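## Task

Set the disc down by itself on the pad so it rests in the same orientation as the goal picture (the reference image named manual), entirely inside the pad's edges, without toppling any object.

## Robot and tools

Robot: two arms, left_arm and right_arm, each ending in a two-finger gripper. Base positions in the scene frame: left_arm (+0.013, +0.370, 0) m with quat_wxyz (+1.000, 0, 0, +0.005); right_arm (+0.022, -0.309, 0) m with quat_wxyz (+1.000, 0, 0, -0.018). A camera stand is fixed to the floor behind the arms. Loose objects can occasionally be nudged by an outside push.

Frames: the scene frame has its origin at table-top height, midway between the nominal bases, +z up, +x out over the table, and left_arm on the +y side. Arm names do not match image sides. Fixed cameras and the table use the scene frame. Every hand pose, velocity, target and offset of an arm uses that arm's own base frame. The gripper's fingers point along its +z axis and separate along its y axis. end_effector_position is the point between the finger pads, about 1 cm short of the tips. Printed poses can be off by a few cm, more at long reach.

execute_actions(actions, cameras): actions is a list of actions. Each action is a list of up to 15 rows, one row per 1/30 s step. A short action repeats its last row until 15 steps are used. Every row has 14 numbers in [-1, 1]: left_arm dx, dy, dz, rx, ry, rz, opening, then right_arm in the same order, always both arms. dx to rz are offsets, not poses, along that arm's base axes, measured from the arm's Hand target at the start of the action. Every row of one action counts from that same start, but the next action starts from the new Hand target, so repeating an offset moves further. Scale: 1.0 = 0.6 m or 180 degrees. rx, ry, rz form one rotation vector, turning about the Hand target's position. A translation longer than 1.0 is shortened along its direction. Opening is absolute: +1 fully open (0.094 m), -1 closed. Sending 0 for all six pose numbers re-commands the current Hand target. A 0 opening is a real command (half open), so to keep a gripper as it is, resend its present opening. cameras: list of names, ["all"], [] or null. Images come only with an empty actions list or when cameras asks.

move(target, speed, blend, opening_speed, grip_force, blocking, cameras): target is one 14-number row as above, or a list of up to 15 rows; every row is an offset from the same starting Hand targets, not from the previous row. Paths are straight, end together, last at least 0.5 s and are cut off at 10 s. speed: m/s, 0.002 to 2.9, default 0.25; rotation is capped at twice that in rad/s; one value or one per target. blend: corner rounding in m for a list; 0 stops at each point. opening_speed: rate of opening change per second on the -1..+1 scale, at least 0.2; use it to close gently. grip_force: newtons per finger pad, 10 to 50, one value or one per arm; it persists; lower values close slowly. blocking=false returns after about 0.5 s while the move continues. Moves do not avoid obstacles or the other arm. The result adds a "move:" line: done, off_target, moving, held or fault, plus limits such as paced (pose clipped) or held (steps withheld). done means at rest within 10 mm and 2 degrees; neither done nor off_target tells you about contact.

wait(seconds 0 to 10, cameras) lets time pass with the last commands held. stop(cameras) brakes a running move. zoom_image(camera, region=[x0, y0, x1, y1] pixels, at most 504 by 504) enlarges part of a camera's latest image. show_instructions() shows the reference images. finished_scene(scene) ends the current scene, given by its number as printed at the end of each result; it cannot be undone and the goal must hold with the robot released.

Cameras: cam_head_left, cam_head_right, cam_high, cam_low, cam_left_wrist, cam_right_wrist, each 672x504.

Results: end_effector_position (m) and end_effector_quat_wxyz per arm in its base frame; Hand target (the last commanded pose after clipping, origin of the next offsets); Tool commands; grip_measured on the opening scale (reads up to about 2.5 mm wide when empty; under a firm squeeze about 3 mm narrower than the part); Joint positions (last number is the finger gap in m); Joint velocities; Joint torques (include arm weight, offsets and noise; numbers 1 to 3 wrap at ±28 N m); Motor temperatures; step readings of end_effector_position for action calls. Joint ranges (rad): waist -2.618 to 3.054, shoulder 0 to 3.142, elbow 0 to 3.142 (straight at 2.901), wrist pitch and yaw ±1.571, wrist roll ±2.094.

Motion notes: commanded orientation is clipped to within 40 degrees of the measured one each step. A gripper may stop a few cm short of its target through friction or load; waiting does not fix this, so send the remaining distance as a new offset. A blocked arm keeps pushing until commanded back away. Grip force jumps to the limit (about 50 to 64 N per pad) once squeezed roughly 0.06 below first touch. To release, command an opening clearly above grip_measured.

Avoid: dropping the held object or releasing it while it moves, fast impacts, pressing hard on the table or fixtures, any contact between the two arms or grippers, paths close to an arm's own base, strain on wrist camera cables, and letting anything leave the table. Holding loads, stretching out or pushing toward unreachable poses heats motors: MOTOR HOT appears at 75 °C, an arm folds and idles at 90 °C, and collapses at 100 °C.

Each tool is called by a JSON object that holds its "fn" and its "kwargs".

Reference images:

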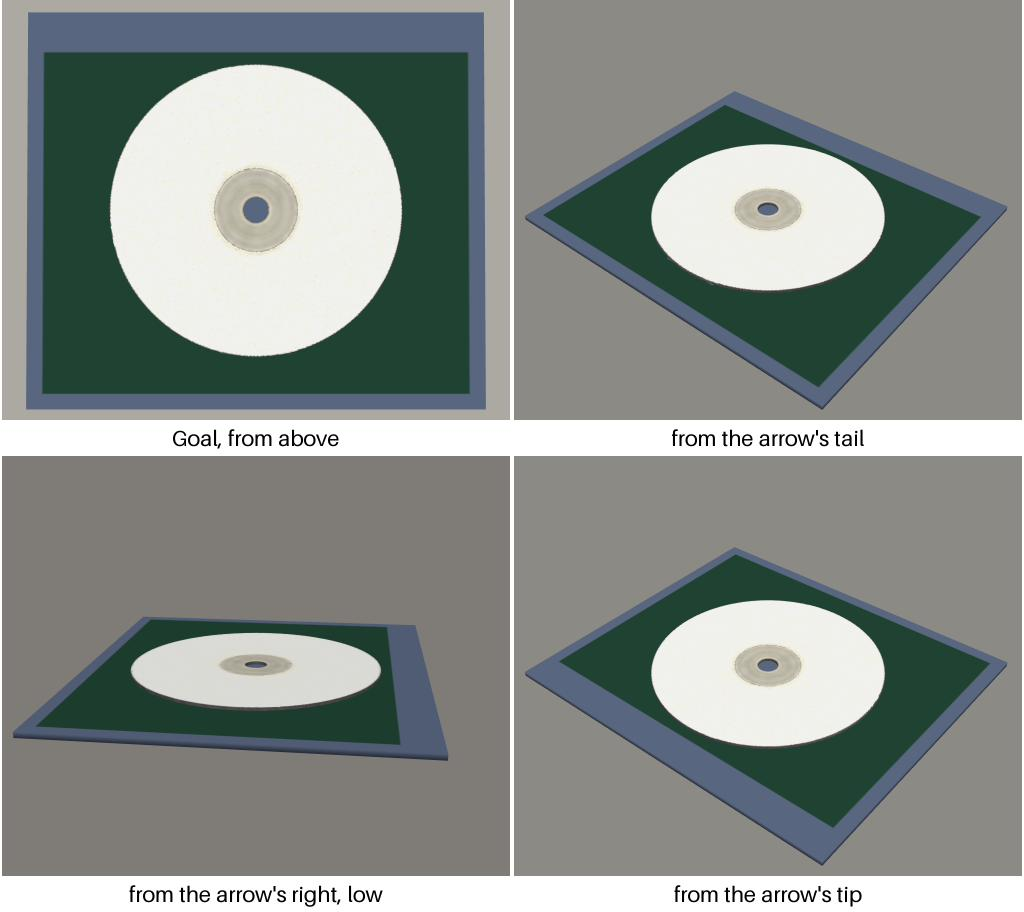

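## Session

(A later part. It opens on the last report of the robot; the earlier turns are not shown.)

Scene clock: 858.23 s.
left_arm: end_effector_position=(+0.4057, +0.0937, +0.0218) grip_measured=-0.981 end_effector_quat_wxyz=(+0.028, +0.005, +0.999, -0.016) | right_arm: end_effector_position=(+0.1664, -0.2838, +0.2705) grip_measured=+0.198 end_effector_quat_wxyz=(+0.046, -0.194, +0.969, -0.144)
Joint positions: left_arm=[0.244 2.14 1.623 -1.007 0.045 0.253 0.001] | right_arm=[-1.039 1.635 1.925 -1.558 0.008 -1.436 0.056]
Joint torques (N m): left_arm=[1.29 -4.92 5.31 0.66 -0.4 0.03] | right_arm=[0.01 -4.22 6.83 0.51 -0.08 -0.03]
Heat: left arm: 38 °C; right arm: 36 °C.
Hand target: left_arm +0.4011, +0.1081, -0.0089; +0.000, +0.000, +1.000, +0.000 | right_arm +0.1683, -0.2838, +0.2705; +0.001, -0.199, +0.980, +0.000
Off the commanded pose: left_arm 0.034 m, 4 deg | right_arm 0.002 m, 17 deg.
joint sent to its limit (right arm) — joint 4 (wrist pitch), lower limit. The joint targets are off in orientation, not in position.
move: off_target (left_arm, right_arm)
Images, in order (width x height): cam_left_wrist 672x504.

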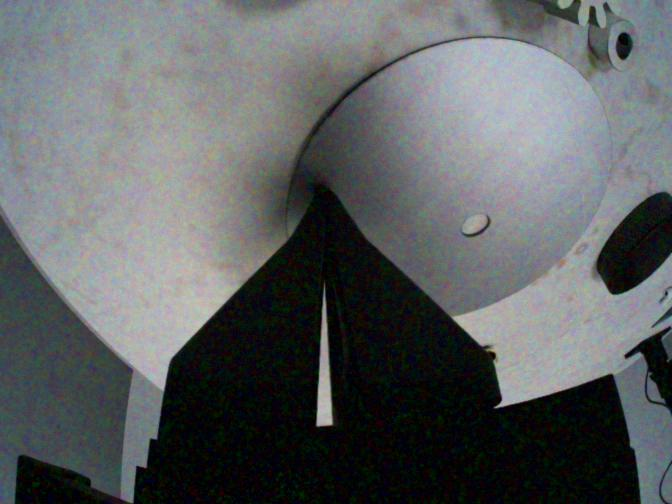

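{"fn": "move", "kwargs": {"target": [[0,-0.02,0.12,0,0,0,-1, 0,0,0,0,0,0,0.2],[-0.0085,-0.247,0.215,0,0,-0.5,-1, 0,0,0,0,0,0,0.2],[-0.0085,-0.247,0.215,0,0,-0.5,0.28, 0,0,0,0,0,0,0.2]], "speed": [0.1,0.3,0.1], "blend": [0.02,0,0], "cameras": ["cam_left_wrist","cam_head_left","cam_low"]}}

Scene clock: 903.37 s.
left_arm: end_effector_position=(+0.3945, -0.0401, +0.1064) grip_measured=+0.278 end_effector_quat_wxyz=(-0.009, +0.704, +0.710, -0.009) | right_arm: end_effector_position=(+0.1664, -0.2838, +0.2705) grip_measured=+0.198 end_effector_quat_wxyz=(+0.046, -0.194, +0.969, -0.144)
Joint positions: left_arm=[-0.103 2.09 1.885 -1.391 0.002 1.46 0.06] | right_arm=[-1.039 1.635 1.925 -1.558 0.008 -1.436 0.056]
Joint torques (N m): left_arm=[0.01 -11.08 8.31 0.01 -0.01 0.04] | right_arm=[-0.08 -4.23 6.82 0.5 -0.09 0]
Heat: left arm: 37 °C; right arm: 36 °C.
Hand target: left_arm +0.3960, -0.0401, +0.1201; +0.000, +0.707, +0.707, +0.000 | right_arm +0.1683, -0.2838, +0.2705; +0.001, -0.199, +0.980, +0.000
Off the commanded pose: left_arm 0.014 m, 2 deg | right_arm 0.002 m, 17 deg.
joint sent to its limit (right arm) — joint 4 (wrist pitch), lower limit. The joint targets are off in orientation, not in position.
move: off_target (left_arm, right_arm); target 3's new opening was sent with left_arm's hand 0.014 m and 2 deg from that target
Images, in order (width x height): cam_head_left 672x504, cam_low 672x504, cam_left_wrist 672x504.

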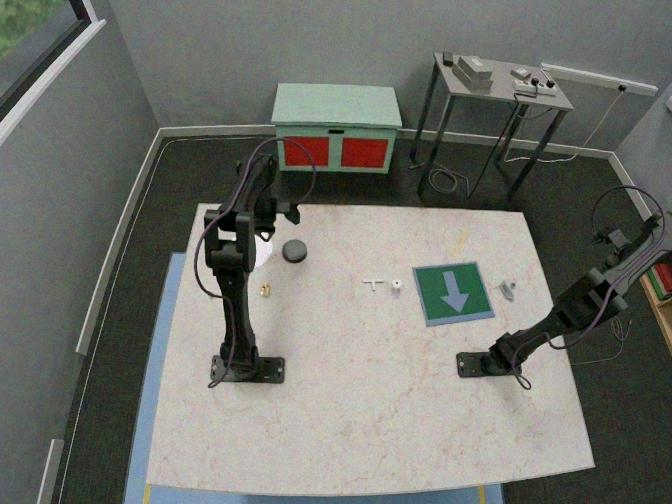

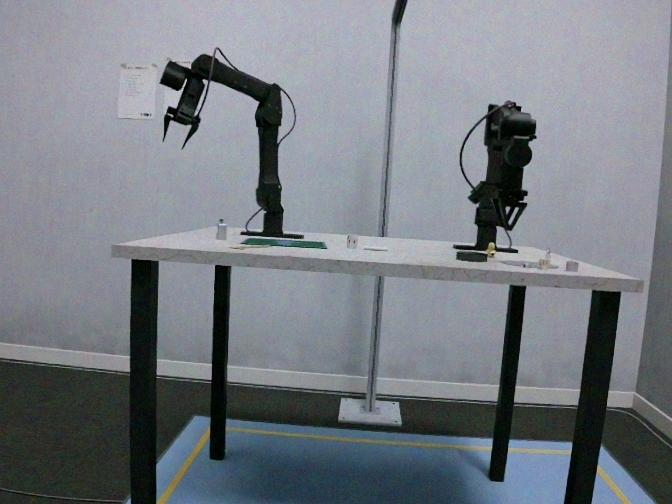

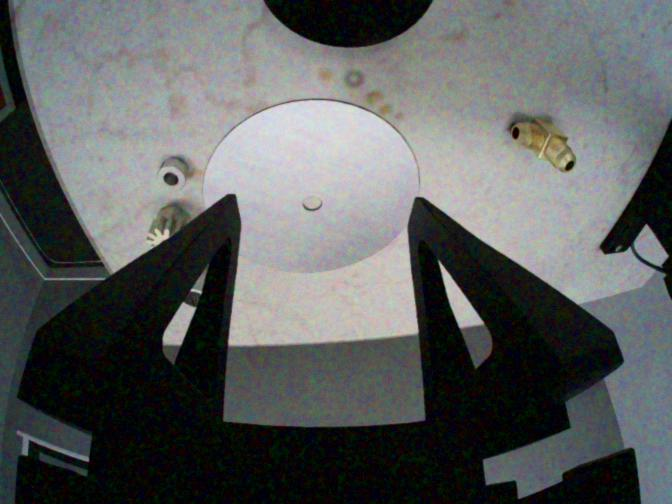

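{"fn": "move", "kwargs": {"target": [0.008,-0.012,-0.115,0,0,0,0.28, 0,0,0,0,0,0,0.2], "speed": 0.15, "cameras": ["cam_left_wrist","cam_head_left"]}}

{"fn": "zoom_image", "kwargs": {"camera": "cam_left_wrist", "region": [170, 60, 490, 320]}}

{"fn": "zoom_image", "kwargs": {"camera": "cam_head_left", "region": [200, 190, 330, 310]}}

Scene clock: 975.33 s.
left_arm: end_effector_position=(+0.4034, -0.0465, +0.0616) grip_measured=+0.278 end_effector_quat_wxyz=(+0.010, +0.707, +0.707, +0.006) | right_arm: end_effector_position=(+0.1664, -0.2838, +0.2705) grip_measured=+0.198 end_effector_quat_wxyz=(+0.046, -0.194, +0.969, -0.144)
Joint positions: left_arm=[-0.116 2.089 1.706 -1.165 0.002 1.455 0.06] | right_arm=[-1.039 1.635 1.925 -1.558 0.008 -1.436 0.056]
Joint torques (N m): left_arm=[-0.27 -8.2 5.2 0.38 -0.01 -0.06] | right_arm=[-0.05 -4.22 6.87 0.51 -0.07 -0.02]
Heat: left arm: 39 °C; right arm: 36 °C.
Hand target: left_arm +0.4008, -0.0473, +0.0511; +0.000, +0.707, +0.707, +0.000 | right_arm +0.1683, -0.2838, +0.2705; +0.001, -0.199, +0.980, +0.000
Off the commanded pose: left_arm 0.011 m, 1 deg | right_arm 0.002 m, 17 deg.
joint sent to its limit (right arm) — joint 4 (wrist pitch), lower limit. The joint targets are off in orientation, not in position.
move: off_target (left_arm, right_arm)
Images, in order (width x height): cam_head_left 672x504, cam_left_wrist 672x504.

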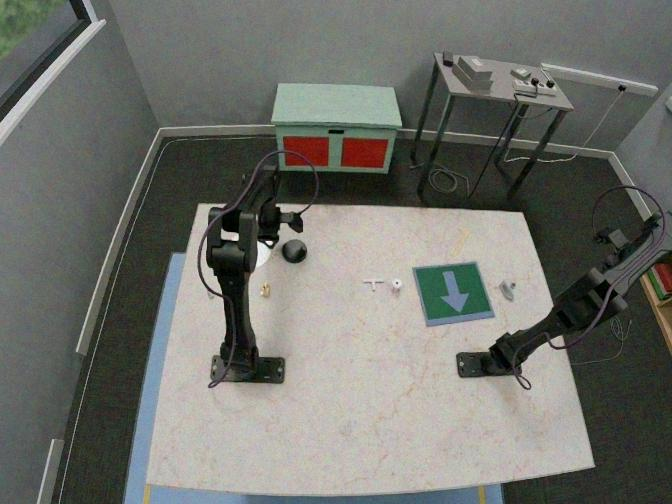

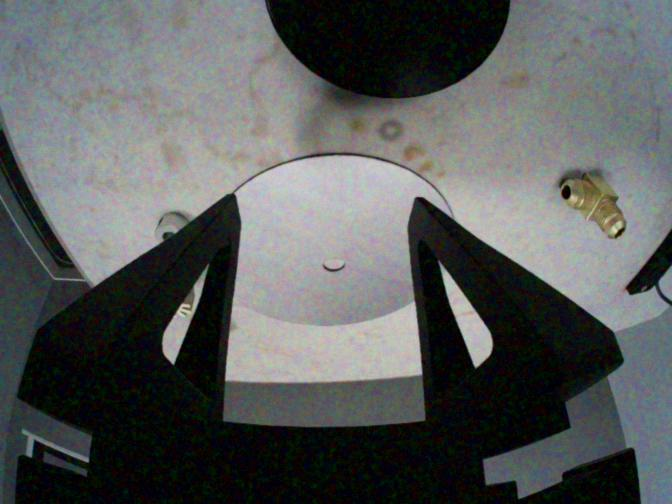

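Scaled by 1.575 from the camera's 672x504 image, which has a finer 960x720 frame.

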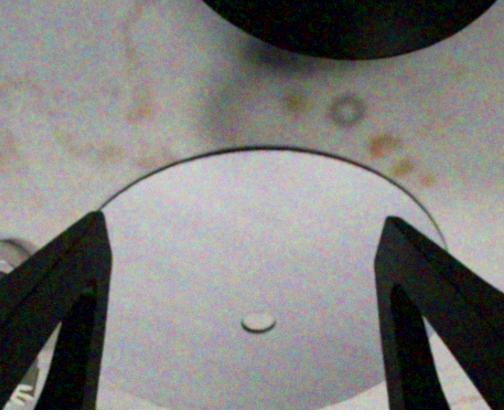

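Scaled by 3.877 from the camera's 672x504 image, which has a finer 960x720 frame.

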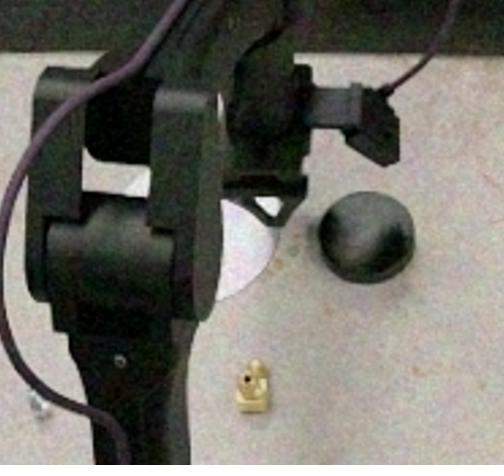

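{"fn": "move", "kwargs": {"target": [-0.006,-0.01,-0.058,0,0,0,0.28, 0,0,0,0,0,0,0.2], "speed": 0.1, "cameras": ["cam_left_wrist"]}}

{"fn": "zoom_image", "kwargs": {"camera": "cam_left_wrist", "region": [170, 120, 490, 380]}}

Scene clock: 992.07 s.
left_arm: end_effector_position=(+0.4008, -0.0527, +0.0272) grip_measured=+0.278 end_effector_quat_wxyz=(+0.010, +0.707, +0.707, +0.007) | right_arm: end_effector_position=(+0.1664, -0.2838, +0.2705) grip_measured=+0.198 end_effector_quat_wxyz=(+0.046, -0.194, +0.969, -0.144)
Joint positions: left_arm=[-0.132 2.109 1.598 -1.036 0.002 1.439 0.06] | right_arm=[-1.039 1.635 1.925 -1.558 0.008 -1.436 0.056]
Joint torques (N m): left_arm=[-0.27 -8.12 5.09 0.39 -0.01 -0.06] | right_arm=[-0.01 -4.15 6.79 0.51 -0.09 -0.02]
Heat: left arm: 38 °C; right arm: 36 °C.
Hand target: left_arm +0.3973, -0.0533, +0.0164; +0.001, +0.707, +0.707, +0.000 | right_arm +0.1683, -0.2838, +0.2705; +0.001, -0.199, +0.980, +0.000
Off the commanded pose: left_arm 0.012 m, 1 deg | right_arm 0.002 m, 17 deg.
joint sent to its limit (right arm) — joint 4 (wrist pitch), lower limit. The joint targets are off in orientation, not in position.
move: off_target (left_arm, right_arm)
Images, in order (width x height): cam_left_wrist 672x504.

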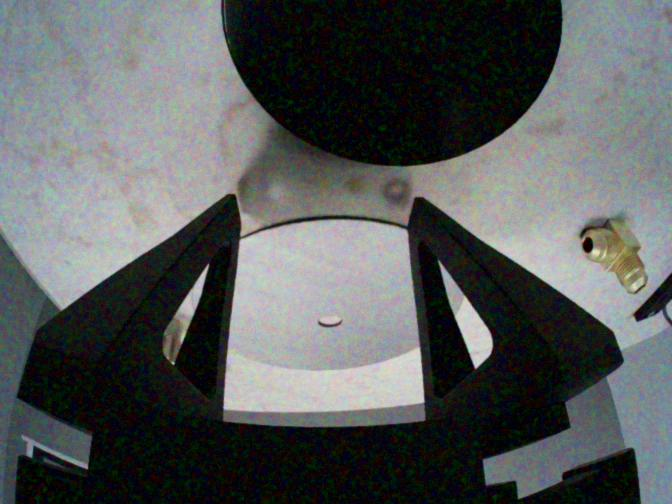

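Scaled by 1.575 from the camera's 672x504 image, which has a finer 960x720 frame.

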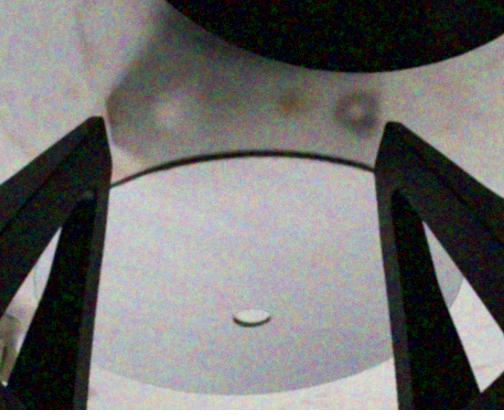

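{"fn": "move", "kwargs": {"target": [0,0,-0.02,0,0,0,0.28, 0,0,0,0,0,0,0.2], "speed": 0.06, "cameras": ["cam_left_wrist","cam_low"]}}

{"fn": "zoom_image", "kwargs": {"camera": "cam_left_wrist", "region": [170, 120, 490, 380]}}

{"fn": "zoom_image", "kwargs": {"camera": "cam_low", "region": [450, 190, 590, 300]}}

Scene clock: 1005.27 s.
left_arm: end_effector_position=(+0.4016, -0.0527, +0.0218) grip_measured=+0.278 end_effector_quat_wxyz=(+0.013, +0.707, +0.707, +0.009) | right_arm: end_effector_position=(+0.1664, -0.2838, +0.2705) grip_measured=+0.198 end_effector_quat_wxyz=(+0.046, -0.194, +0.969, -0.144)
Joint positions: left_arm=[-0.132 2.112 1.58 -1.008 0.001 1.438 0.06] | right_arm=[-1.039 1.635 1.925 -1.558 0.008 -1.436 0.056]
Joint torques (N m): left_arm=[-0.25 -7.35 4.31 0.53 -0.01 -0.06] | right_arm=[-0.02 -4.19 6.84 0.52 -0.08 -0.03]
Heat: left arm: 40 °C; right arm: 36 °C.
Hand target: left_arm +0.3973, -0.0533, +0.0044; +0.000, +0.707, +0.707, +0.000 | right_arm +0.1683, -0.2838, +0.2705; +0.001, -0.199, +0.980, +0.000
Off the commanded pose: left_arm 0.018 m, 2 deg | right_arm 0.002 m, 17 deg.
joint sent to its limit (right arm) — joint 4 (wrist pitch), lower limit. The joint targets are off in orientation, not in position.
move: off_target (left_arm, right_arm)
Images, in order (width x height): cam_low 672x504, cam_left_wrist 672x504.

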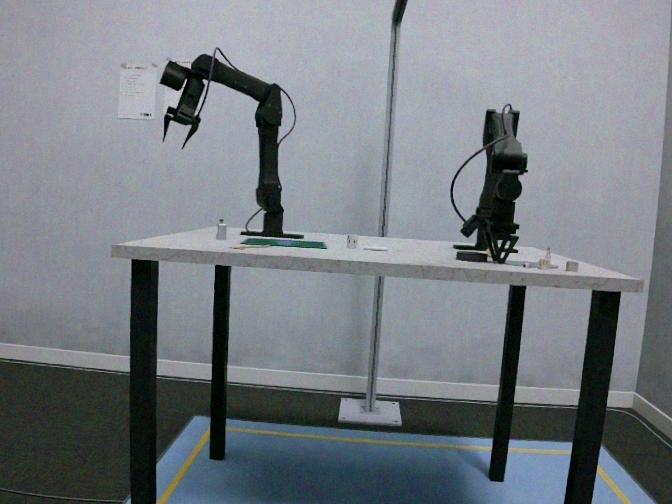

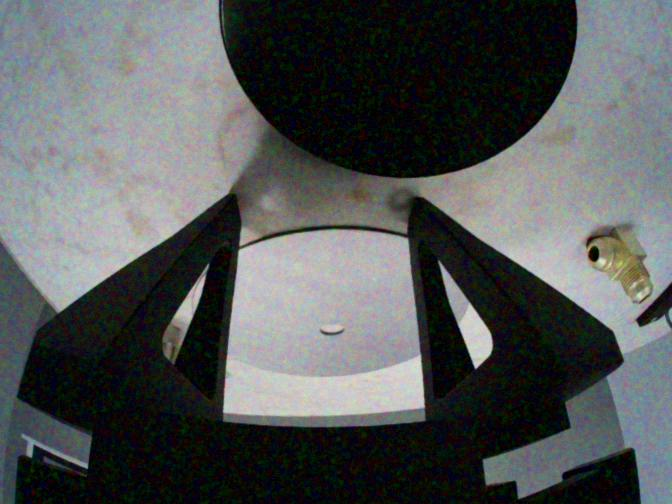

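Scaled by 1.575 from the camera's 672x504 image, which has a finer 960x720 frame.

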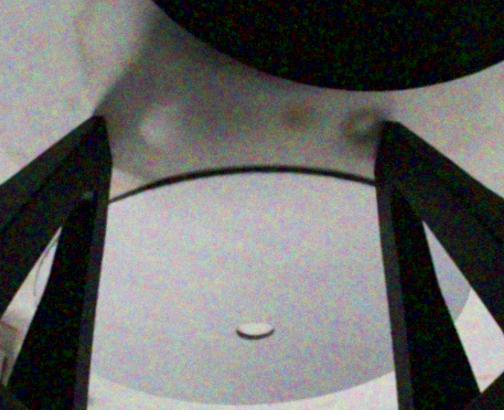

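Scaled by 3.600 from the camera's 672x504 image, which has a finer 960x720 frame.

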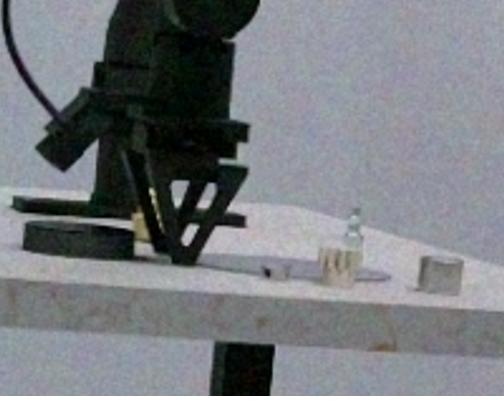

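{"fn": "move", "kwargs": {"target": [0,0.09,-0.004,0,0,0,0.28, 0,0,0,0,0,0,0.2], "speed": 0.06, "cameras": ["cam_left_wrist","cam_low"]}}

{"fn": "zoom_image", "kwargs": {"camera": "cam_left_wrist", "region": [170, 120, 490, 380]}}

Scene clock: 1015.13 s.
left_arm: end_effector_position=(+0.4060, -0.0119, +0.0205) grip_measured=+0.279 end_effector_quat_wxyz=(+0.026, +0.708, +0.706, +0.000) | right_arm: end_effector_position=(+0.1664, -0.2838, +0.2705) grip_measured=+0.198 end_effector_quat_wxyz=(+0.046, -0.194, +0.969, -0.144)
Joint positions: left_arm=[-0.016 2.112 1.574 -0.996 0.036 1.558 0.06] | right_arm=[-1.039 1.635 1.925 -1.558 0.008 -1.436 0.056]
Joint torques (N m): left_arm=[1.18 -7.99 2.96 0.56 -0.31 0.08] | right_arm=[-0.03 -4.25 6.8 0.52 -0.06 -0.02]
Heat: left arm: 38 °C; right arm: 36 °C.
Hand target: left_arm +0.3974, +0.0007, +0.0020; +0.001, +0.707, +0.707, +0.000 | right_arm +0.1683, -0.2838, +0.2705; +0.001, -0.199, +0.980, +0.000
Off the commanded pose: left_arm 0.024 m, 3 deg | right_arm 0.002 m, 17 deg.
joint sent to its limit (right arm) — joint 4 (wrist pitch), lower limit. The joint targets are off in orientation, not in position.
move: off_target (left_arm, right_arm)
Images, in order (width x height): cam_low 672x504, cam_left_wrist 672x504.

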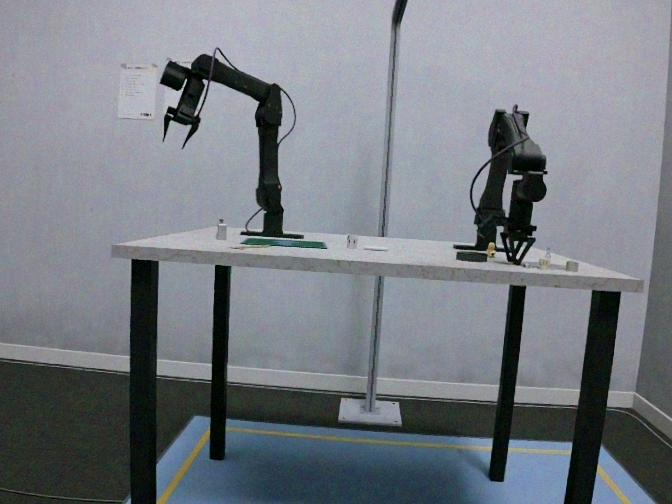

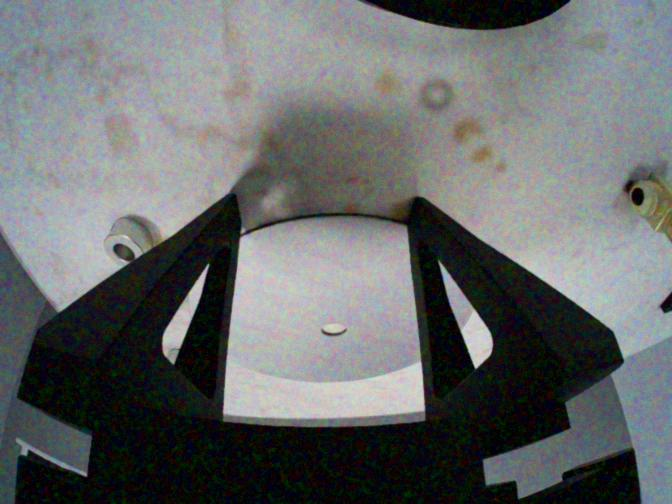

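Scaled by 1.575 from the camera's 672x504 image, which has a finer 960x720 frame.

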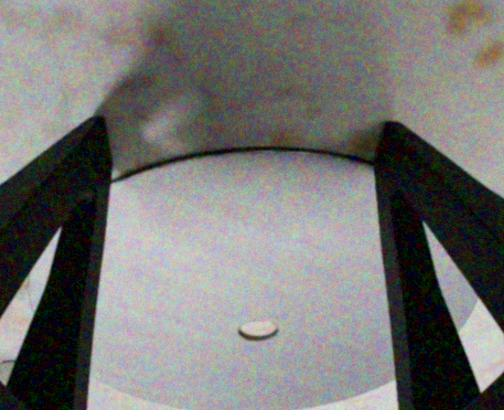

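{"fn": "move", "kwargs": {"target": [[0,-0.043,0,0,0,0,0.28, 0,0,0,0,0,0,0.2],[0,-0.043,0,0,0,0,-0.15, 0,0,0,0,0,0,0.2],[-0.025,0.14,0,0,0,0,-0.15, 0,0,0,0,0,0,0.2]], "speed": 0.06, "cameras": ["cam_left_wrist","cam_low"]}}

{"fn": "zoom_image", "kwargs": {"camera": "cam_left_wrist", "region": [170, 120, 490, 380]}}

{"fn": "zoom_image", "kwargs": {"camera": "cam_low", "region": [450, 190, 590, 300]}}

Scene clock: 1052.53 s.
left_arm: end_effector_position=(+0.3963, +0.0688, +0.0199) grip_measured=-0.149 end_effector_quat_wxyz=(+0.037, +0.709, +0.705, +0.003) | right_arm: end_effector_position=(+0.1664, -0.2838, +0.2705) grip_measured=+0.198 end_effector_quat_wxyz=(+0.046, -0.194, +0.969, -0.144)
Joint positions: left_arm=[0.196 2.088 1.533 -0.969 0.059 1.771 0.04] | right_arm=[-1.039 1.635 1.925 -1.558 0.008 -1.436 0.056]
Joint torques (N m): left_arm=[1.57 -7.6 3.62 0.41 -0.51 0.11] | right_arm=[-0.05 -4.16 6.86 0.51 -0.06 -0.03]
Heat: left arm: 37 °C; right arm: 36 °C.
Hand target: left_arm +0.3822, +0.0847, +0.0019; +0.000, +0.707, +0.707, +0.000 | right_arm +0.1683, -0.2838, +0.2705; +0.001, -0.199, +0.980, +0.000
Off the commanded pose: left_arm 0.028 m, 4 deg | right_arm 0.002 m, 17 deg.
joint sent to its limit (right arm) — joint 4 (wrist pitch), lower limit. The joint targets are off in orientation, not in position.
move: off_target (left_arm, right_arm); target 2's new opening was sent with left_arm's hand 0.022 m and 2 deg from that target
Images, in order (width x height): cam_low 672x504, cam_left_wrist 672x504.

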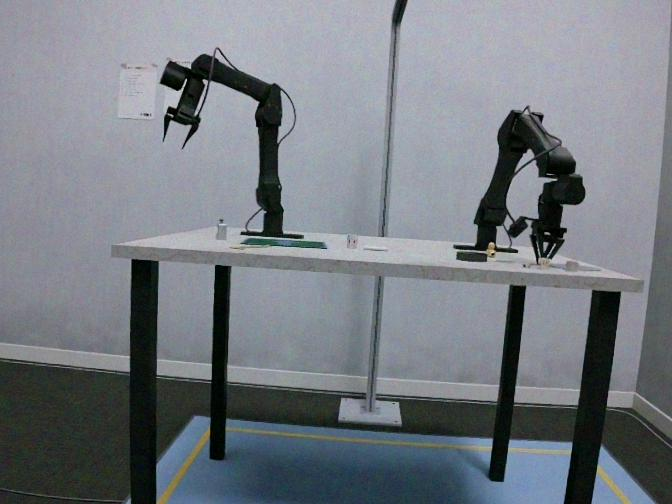

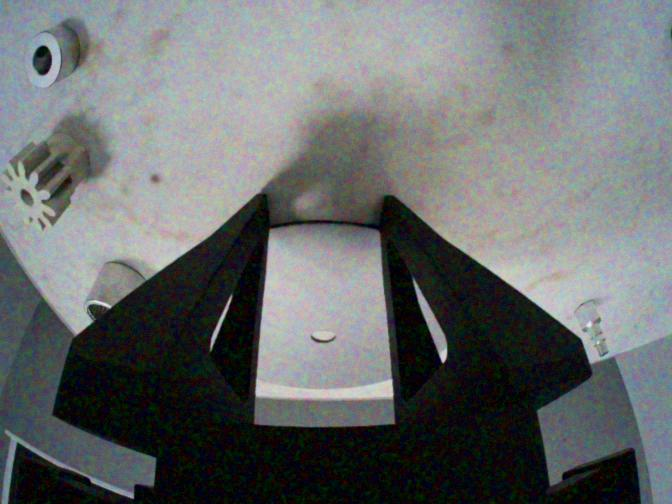

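Scaled by 1.575 from the camera's 672x504 image, which has a finer 960x720 frame.

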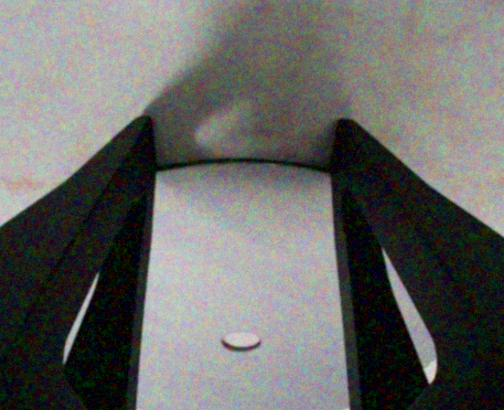

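Scaled by 3.600 from the camera's 672x504 image, which has a finer 960x720 frame.

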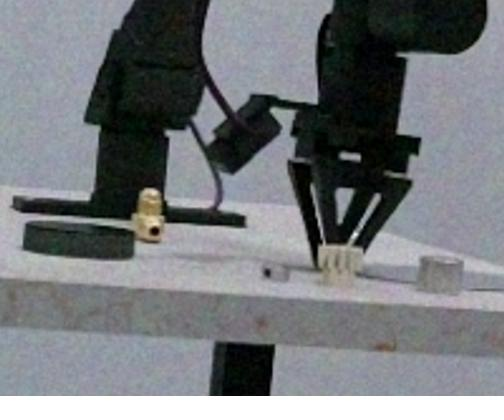

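{"fn": "move", "kwargs": {"target": [[-0.017,0.02,0,0,0,0,-0.15, 0,0,0,0,0,0,0.2],[-0.025,0.085,0,0,0,0,-0.15, 0,0,0,0,0,0,0.2]], "speed": 0.05, "blend": [0.01,0], "cameras": ["cam_left_wrist","cam_low","cam_high"]}}

{"fn": "zoom_image", "kwargs": {"camera": "cam_left_wrist", "region": [70, 180, 430, 440]}}

{"fn": "zoom_image", "kwargs": {"camera": "cam_high", "region": [360, 360, 520, 504]}}

Scene clock: 1070.87 s.
left_arm: end_effector_position=(+0.3782, +0.1196, +0.0198) grip_measured=-0.149 end_effector_quat_wxyz=(+0.036, +0.709, +0.704, +0.006) | right_arm: end_effector_position=(+0.1664, -0.2838, +0.2705) grip_measured=+0.198 end_effector_quat_wxyz=(+0.046, -0.194, +0.969, -0.144)
Joint positions: left_arm=[0.331 2.072 1.508 -0.964 0.059 1.907 0.04] | right_arm=[-1.039 1.635 1.925 -1.558 0.008 -1.436 0.056]
Joint torques (N m): left_arm=[1.68 -6.39 5.38 0.38 -0.51 0.11] | right_arm=[-0.01 -4.22 6.8 0.5 -0.07 -0.02]
Heat: left arm: 38 °C; right arm: 36 °C.
Hand target: left_arm +0.3672, +0.1357, +0.0019; +0.000, +0.707, +0.707, +0.000 | right_arm +0.1683, -0.2838, +0.2705; +0.001, -0.199, +0.980, +0.000
Off the commanded pose: left_arm 0.027 m, 4 deg | right_arm 0.002 m, 17 deg.
joint sent to its limit (right arm) — joint 4 (wrist pitch), lower limit. The joint targets are off in orientation, not in position.
move: off_target (left_arm, right_arm); blend cut to 0.0081 m at target 1
Images, in order (width x height): cam_high 672x504, cam_low 672x504, cam_left_wrist 672x504.

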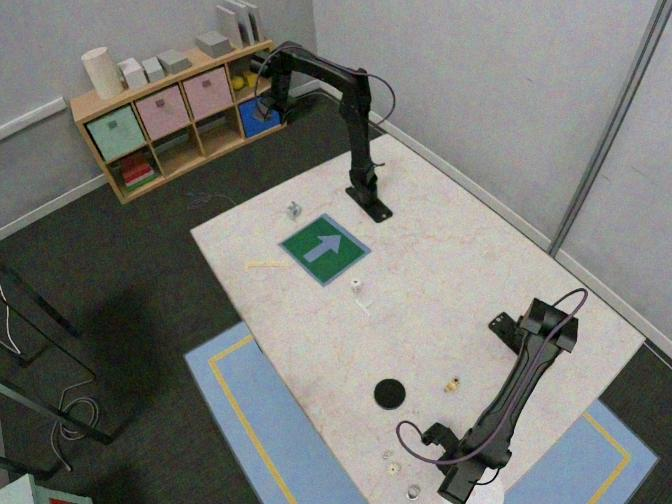

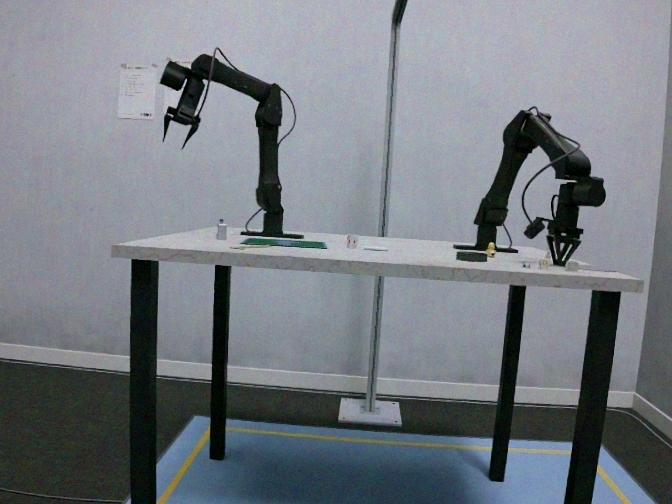

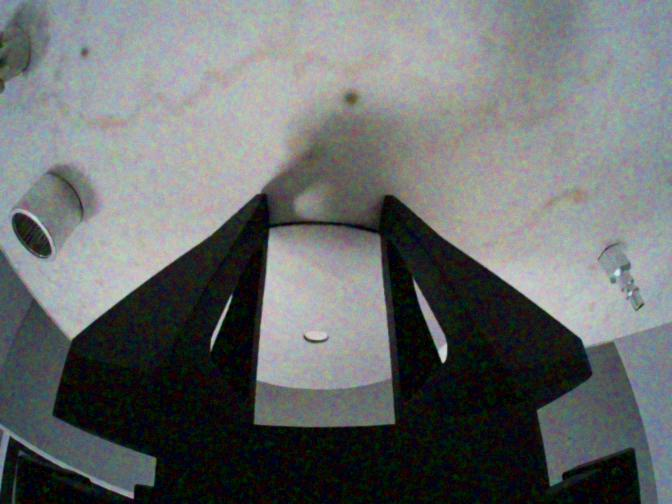

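Scaled by 1.400 from the camera's 672x504 image, which has a finer 960x720 frame.

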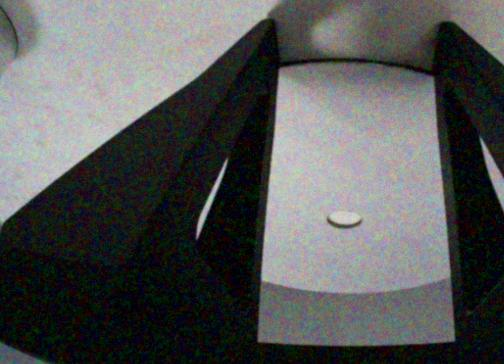

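Scaled by 3.150 from the camera's 672x504 image, which has a finer 960x720 frame.

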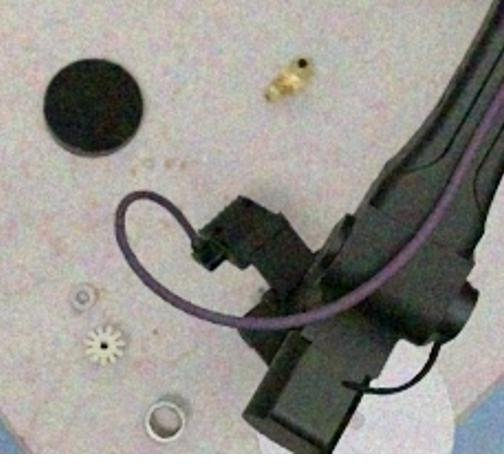

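{"fn": "zoom_image", "kwargs": {"camera": "cam_low", "region": [530, 210, 672, 310]}}

{"fn": "zoom_image", "kwargs": {"camera": "cam_high", "region": [420, 300, 672, 504]}}

Scaled by 3.549 from the camera's 672x504 image, which has a finer 960x720 frame.

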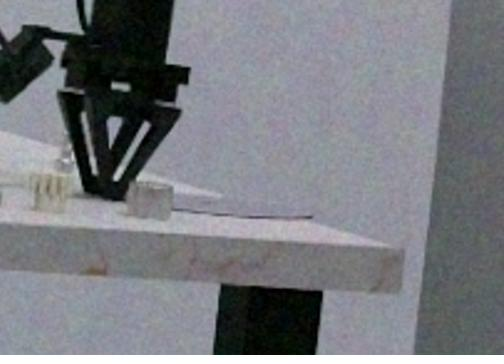

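Scaled by 2.000 from the camera's 672x504 image, which has a finer 960x720 frame.

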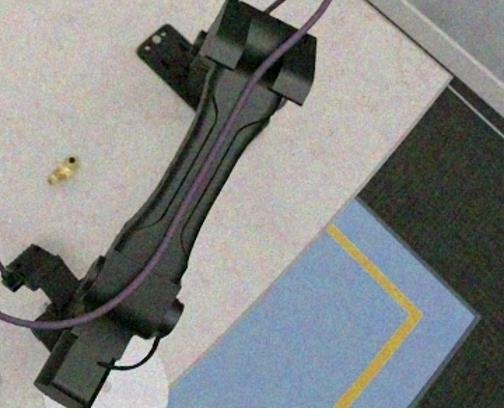

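{"fn": "move", "kwargs": {"target": [0,0.04,0,0,0,0,-0.15, 0,0,0,0,0,0,0.2], "speed": 0.04, "cameras": ["cam_left_wrist","cam_low","cam_high"]}}

{"fn": "zoom_image", "kwargs": {"camera": "cam_low", "region": [530, 210, 672, 310]}}

{"fn": "zoom_image", "kwargs": {"camera": "cam_high", "region": [420, 380, 560, 504]}}

{"fn": "zoom_image", "kwargs": {"camera": "cam_left_wrist", "region": [230, 190, 430, 440]}}

Scene clock: 1106.90 s.
left_arm: end_effector_position=(+0.3735, +0.1460, +0.0204) grip_measured=-0.149 end_effector_quat_wxyz=(+0.029, +0.708, +0.705, +0.007) | right_arm: end_effector_position=(+0.1664, -0.2838, +0.2705) grip_measured=+0.198 end_effector_quat_wxyz=(+0.046, -0.194, +0.969, -0.144)
Joint positions: left_arm=[0.392 2.094 1.545 -0.986 0.049 1.966 0.04] | right_arm=[-1.039 1.635 1.925 -1.558 0.008 -1.436 0.056]
Joint torques (N m): left_arm=[1.28 -5.89 6.37 0.42 -0.41 0.1] | right_arm=[-0.06 -4.16 6.84 0.51 -0.08 -0.03]
Heat: left arm: 38 °C; right arm: 37 °C.
Hand target: left_arm +0.3672, +0.1597, +0.0019; +0.000, +0.707, +0.707, +0.000 | right_arm +0.1683, -0.2838, +0.2705; +0.001, -0.199, +0.980, +0.000
Off the commanded pose: left_arm 0.024 m, 3 deg | right_arm 0.002 m, 17 deg.
joint sent to its limit (right arm) — joint 4 (wrist pitch), lower limit. The joint targets are off in orientation, not in position.
move: off_target (left_arm, right_arm)
Images, in order (width x height): cam_high 672x504, cam_low 672x504, cam_left_wrist 672x504.

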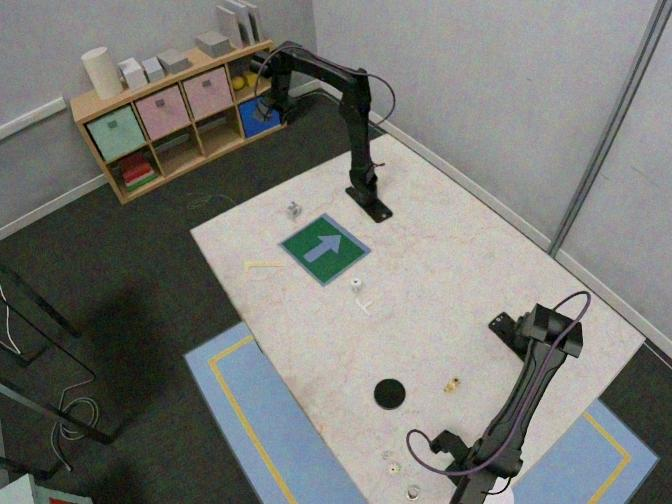

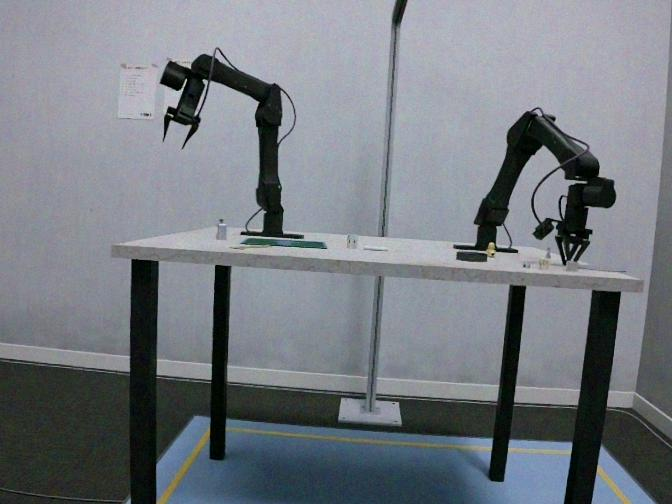

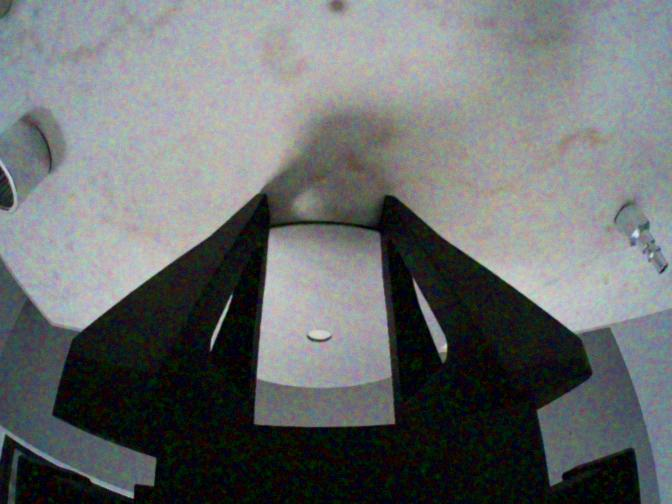

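Scaled by 3.549 from the camera's 672x504 image, which has a finer 960x720 frame.

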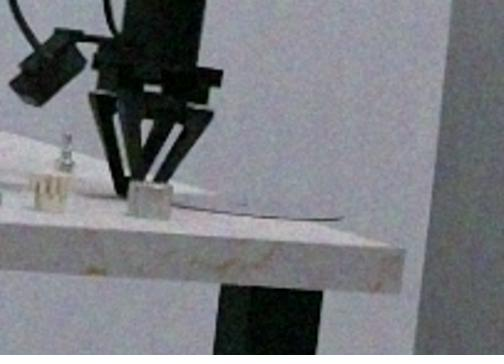

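Scaled by 3.600 from the camera's 672x504 image, which has a finer 960x720 frame.

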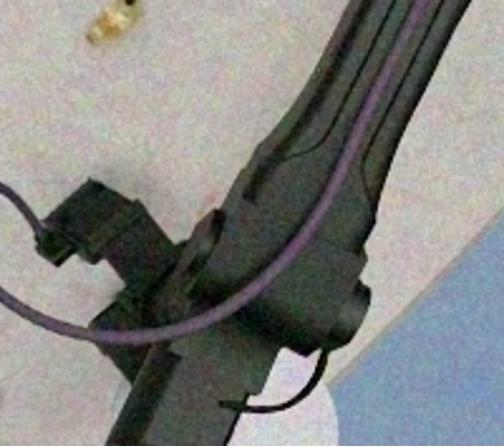

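Scaled by 2.016 from the camera's 672x504 image, which has a finer 960x720 frame.

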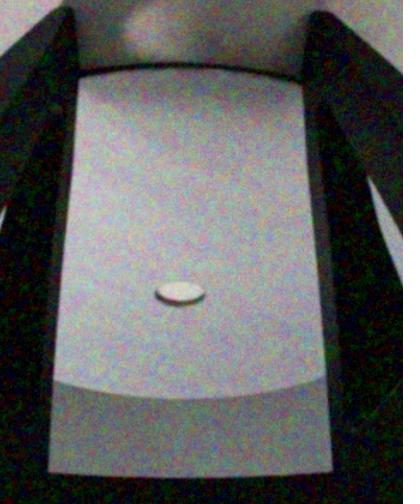

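{"fn": "move", "kwargs": {"target": [[0,-0.07,0.0,0,0,0,-0.15, 0,0,0,0,0,0,0.2],[-0.02,-0.08,0.27,0,0,0,-0.15, 0,0,0,0,0,0,0.2],[-0.062,-0.066,0.33,0,0,0.5,-0.15, 0,0,0,0,0,0,0.2]], "speed": [0.06,0.2,0.35], "blend": [0.01,0.04,0], "cameras": ["cam_left_wrist","cam_low"]}}

{"fn": "zoom_image", "kwargs": {"camera": "cam_low", "region": [530, 210, 672, 310]}}

Scene clock: 1213.23 s.
left_arm: end_effector_position=(+0.3375, +0.1230, +0.1953) grip_measured=-0.149 end_effector_quat_wxyz=(+0.038, +0.005, +0.999, +0.021) | right_arm: end_effector_position=(+0.1664, -0.2838, +0.2705) grip_measured=+0.198 end_effector_quat_wxyz=(+0.046, -0.194, +0.969, -0.144)
Joint positions: left_arm=[0.34 1.866 1.923 -1.542 -0.013 0.351 0.04] | right_arm=[-1.039 1.635 1.925 -1.558 0.008 -1.436 0.056]
Joint torques (N m): left_arm=[0.42 -9.61 4.94 0.28 0.11 -0.07] | right_arm=[-0.05 -4.19 6.86 0.49 -0.08 -0.02]
Heat: left arm: 37 °C; right arm: 37 °C.
Hand target: left_arm +0.3300, +0.1201, +0.1998; +0.000, +0.000, +1.000, +0.001 | right_arm +0.1683, -0.2838, +0.2705; +0.001, -0.199, +0.980, +0.000
Off the commanded pose: left_arm 0.009 m, 5 deg | right_arm 0.002 m, 17 deg.
joint sent to its limit (left arm) — joint 4 (wrist pitch), lower limit. The joint targets are off in orientation, not in position.
joint sent to its limit (right arm) — joint 4 (wrist pitch), lower limit. The joint targets are off in orientation, not in position.
move: off_target (left_arm, right_arm)
Images, in order (width x height): cam_low 672x504, cam_left_wrist 672x504.

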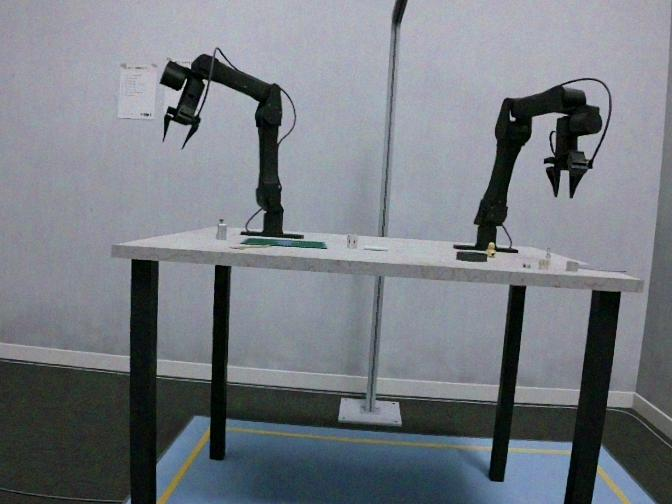

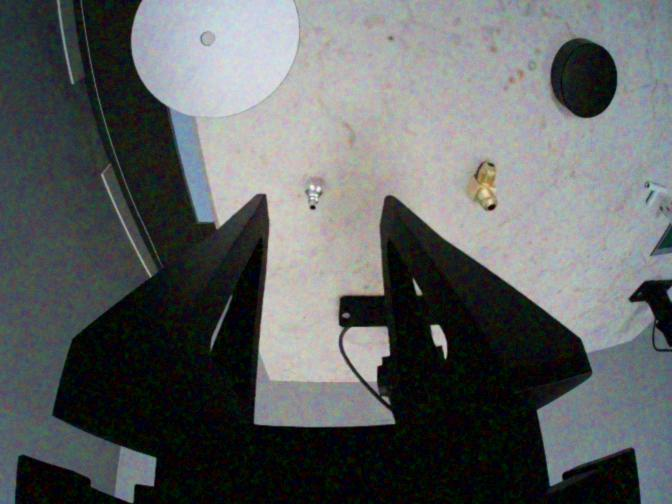

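Scaled by 3.549 from the camera's 672x504 image, which has a finer 960x720 frame.

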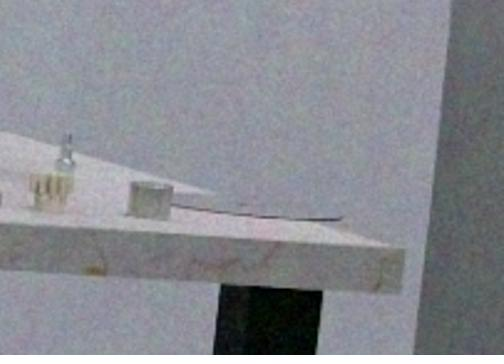

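{"fn": "zoom_image", "kwargs": {"camera": "cam_left_wrist", "region": [60, 0, 320, 240]}}

Scaled by 1.938 from the camera's 672x504 image, which has a finer 960x720 frame.

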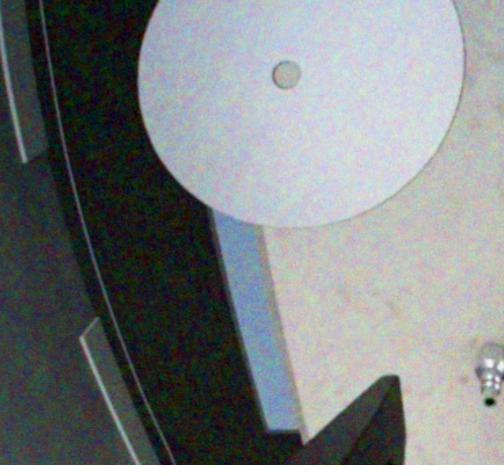

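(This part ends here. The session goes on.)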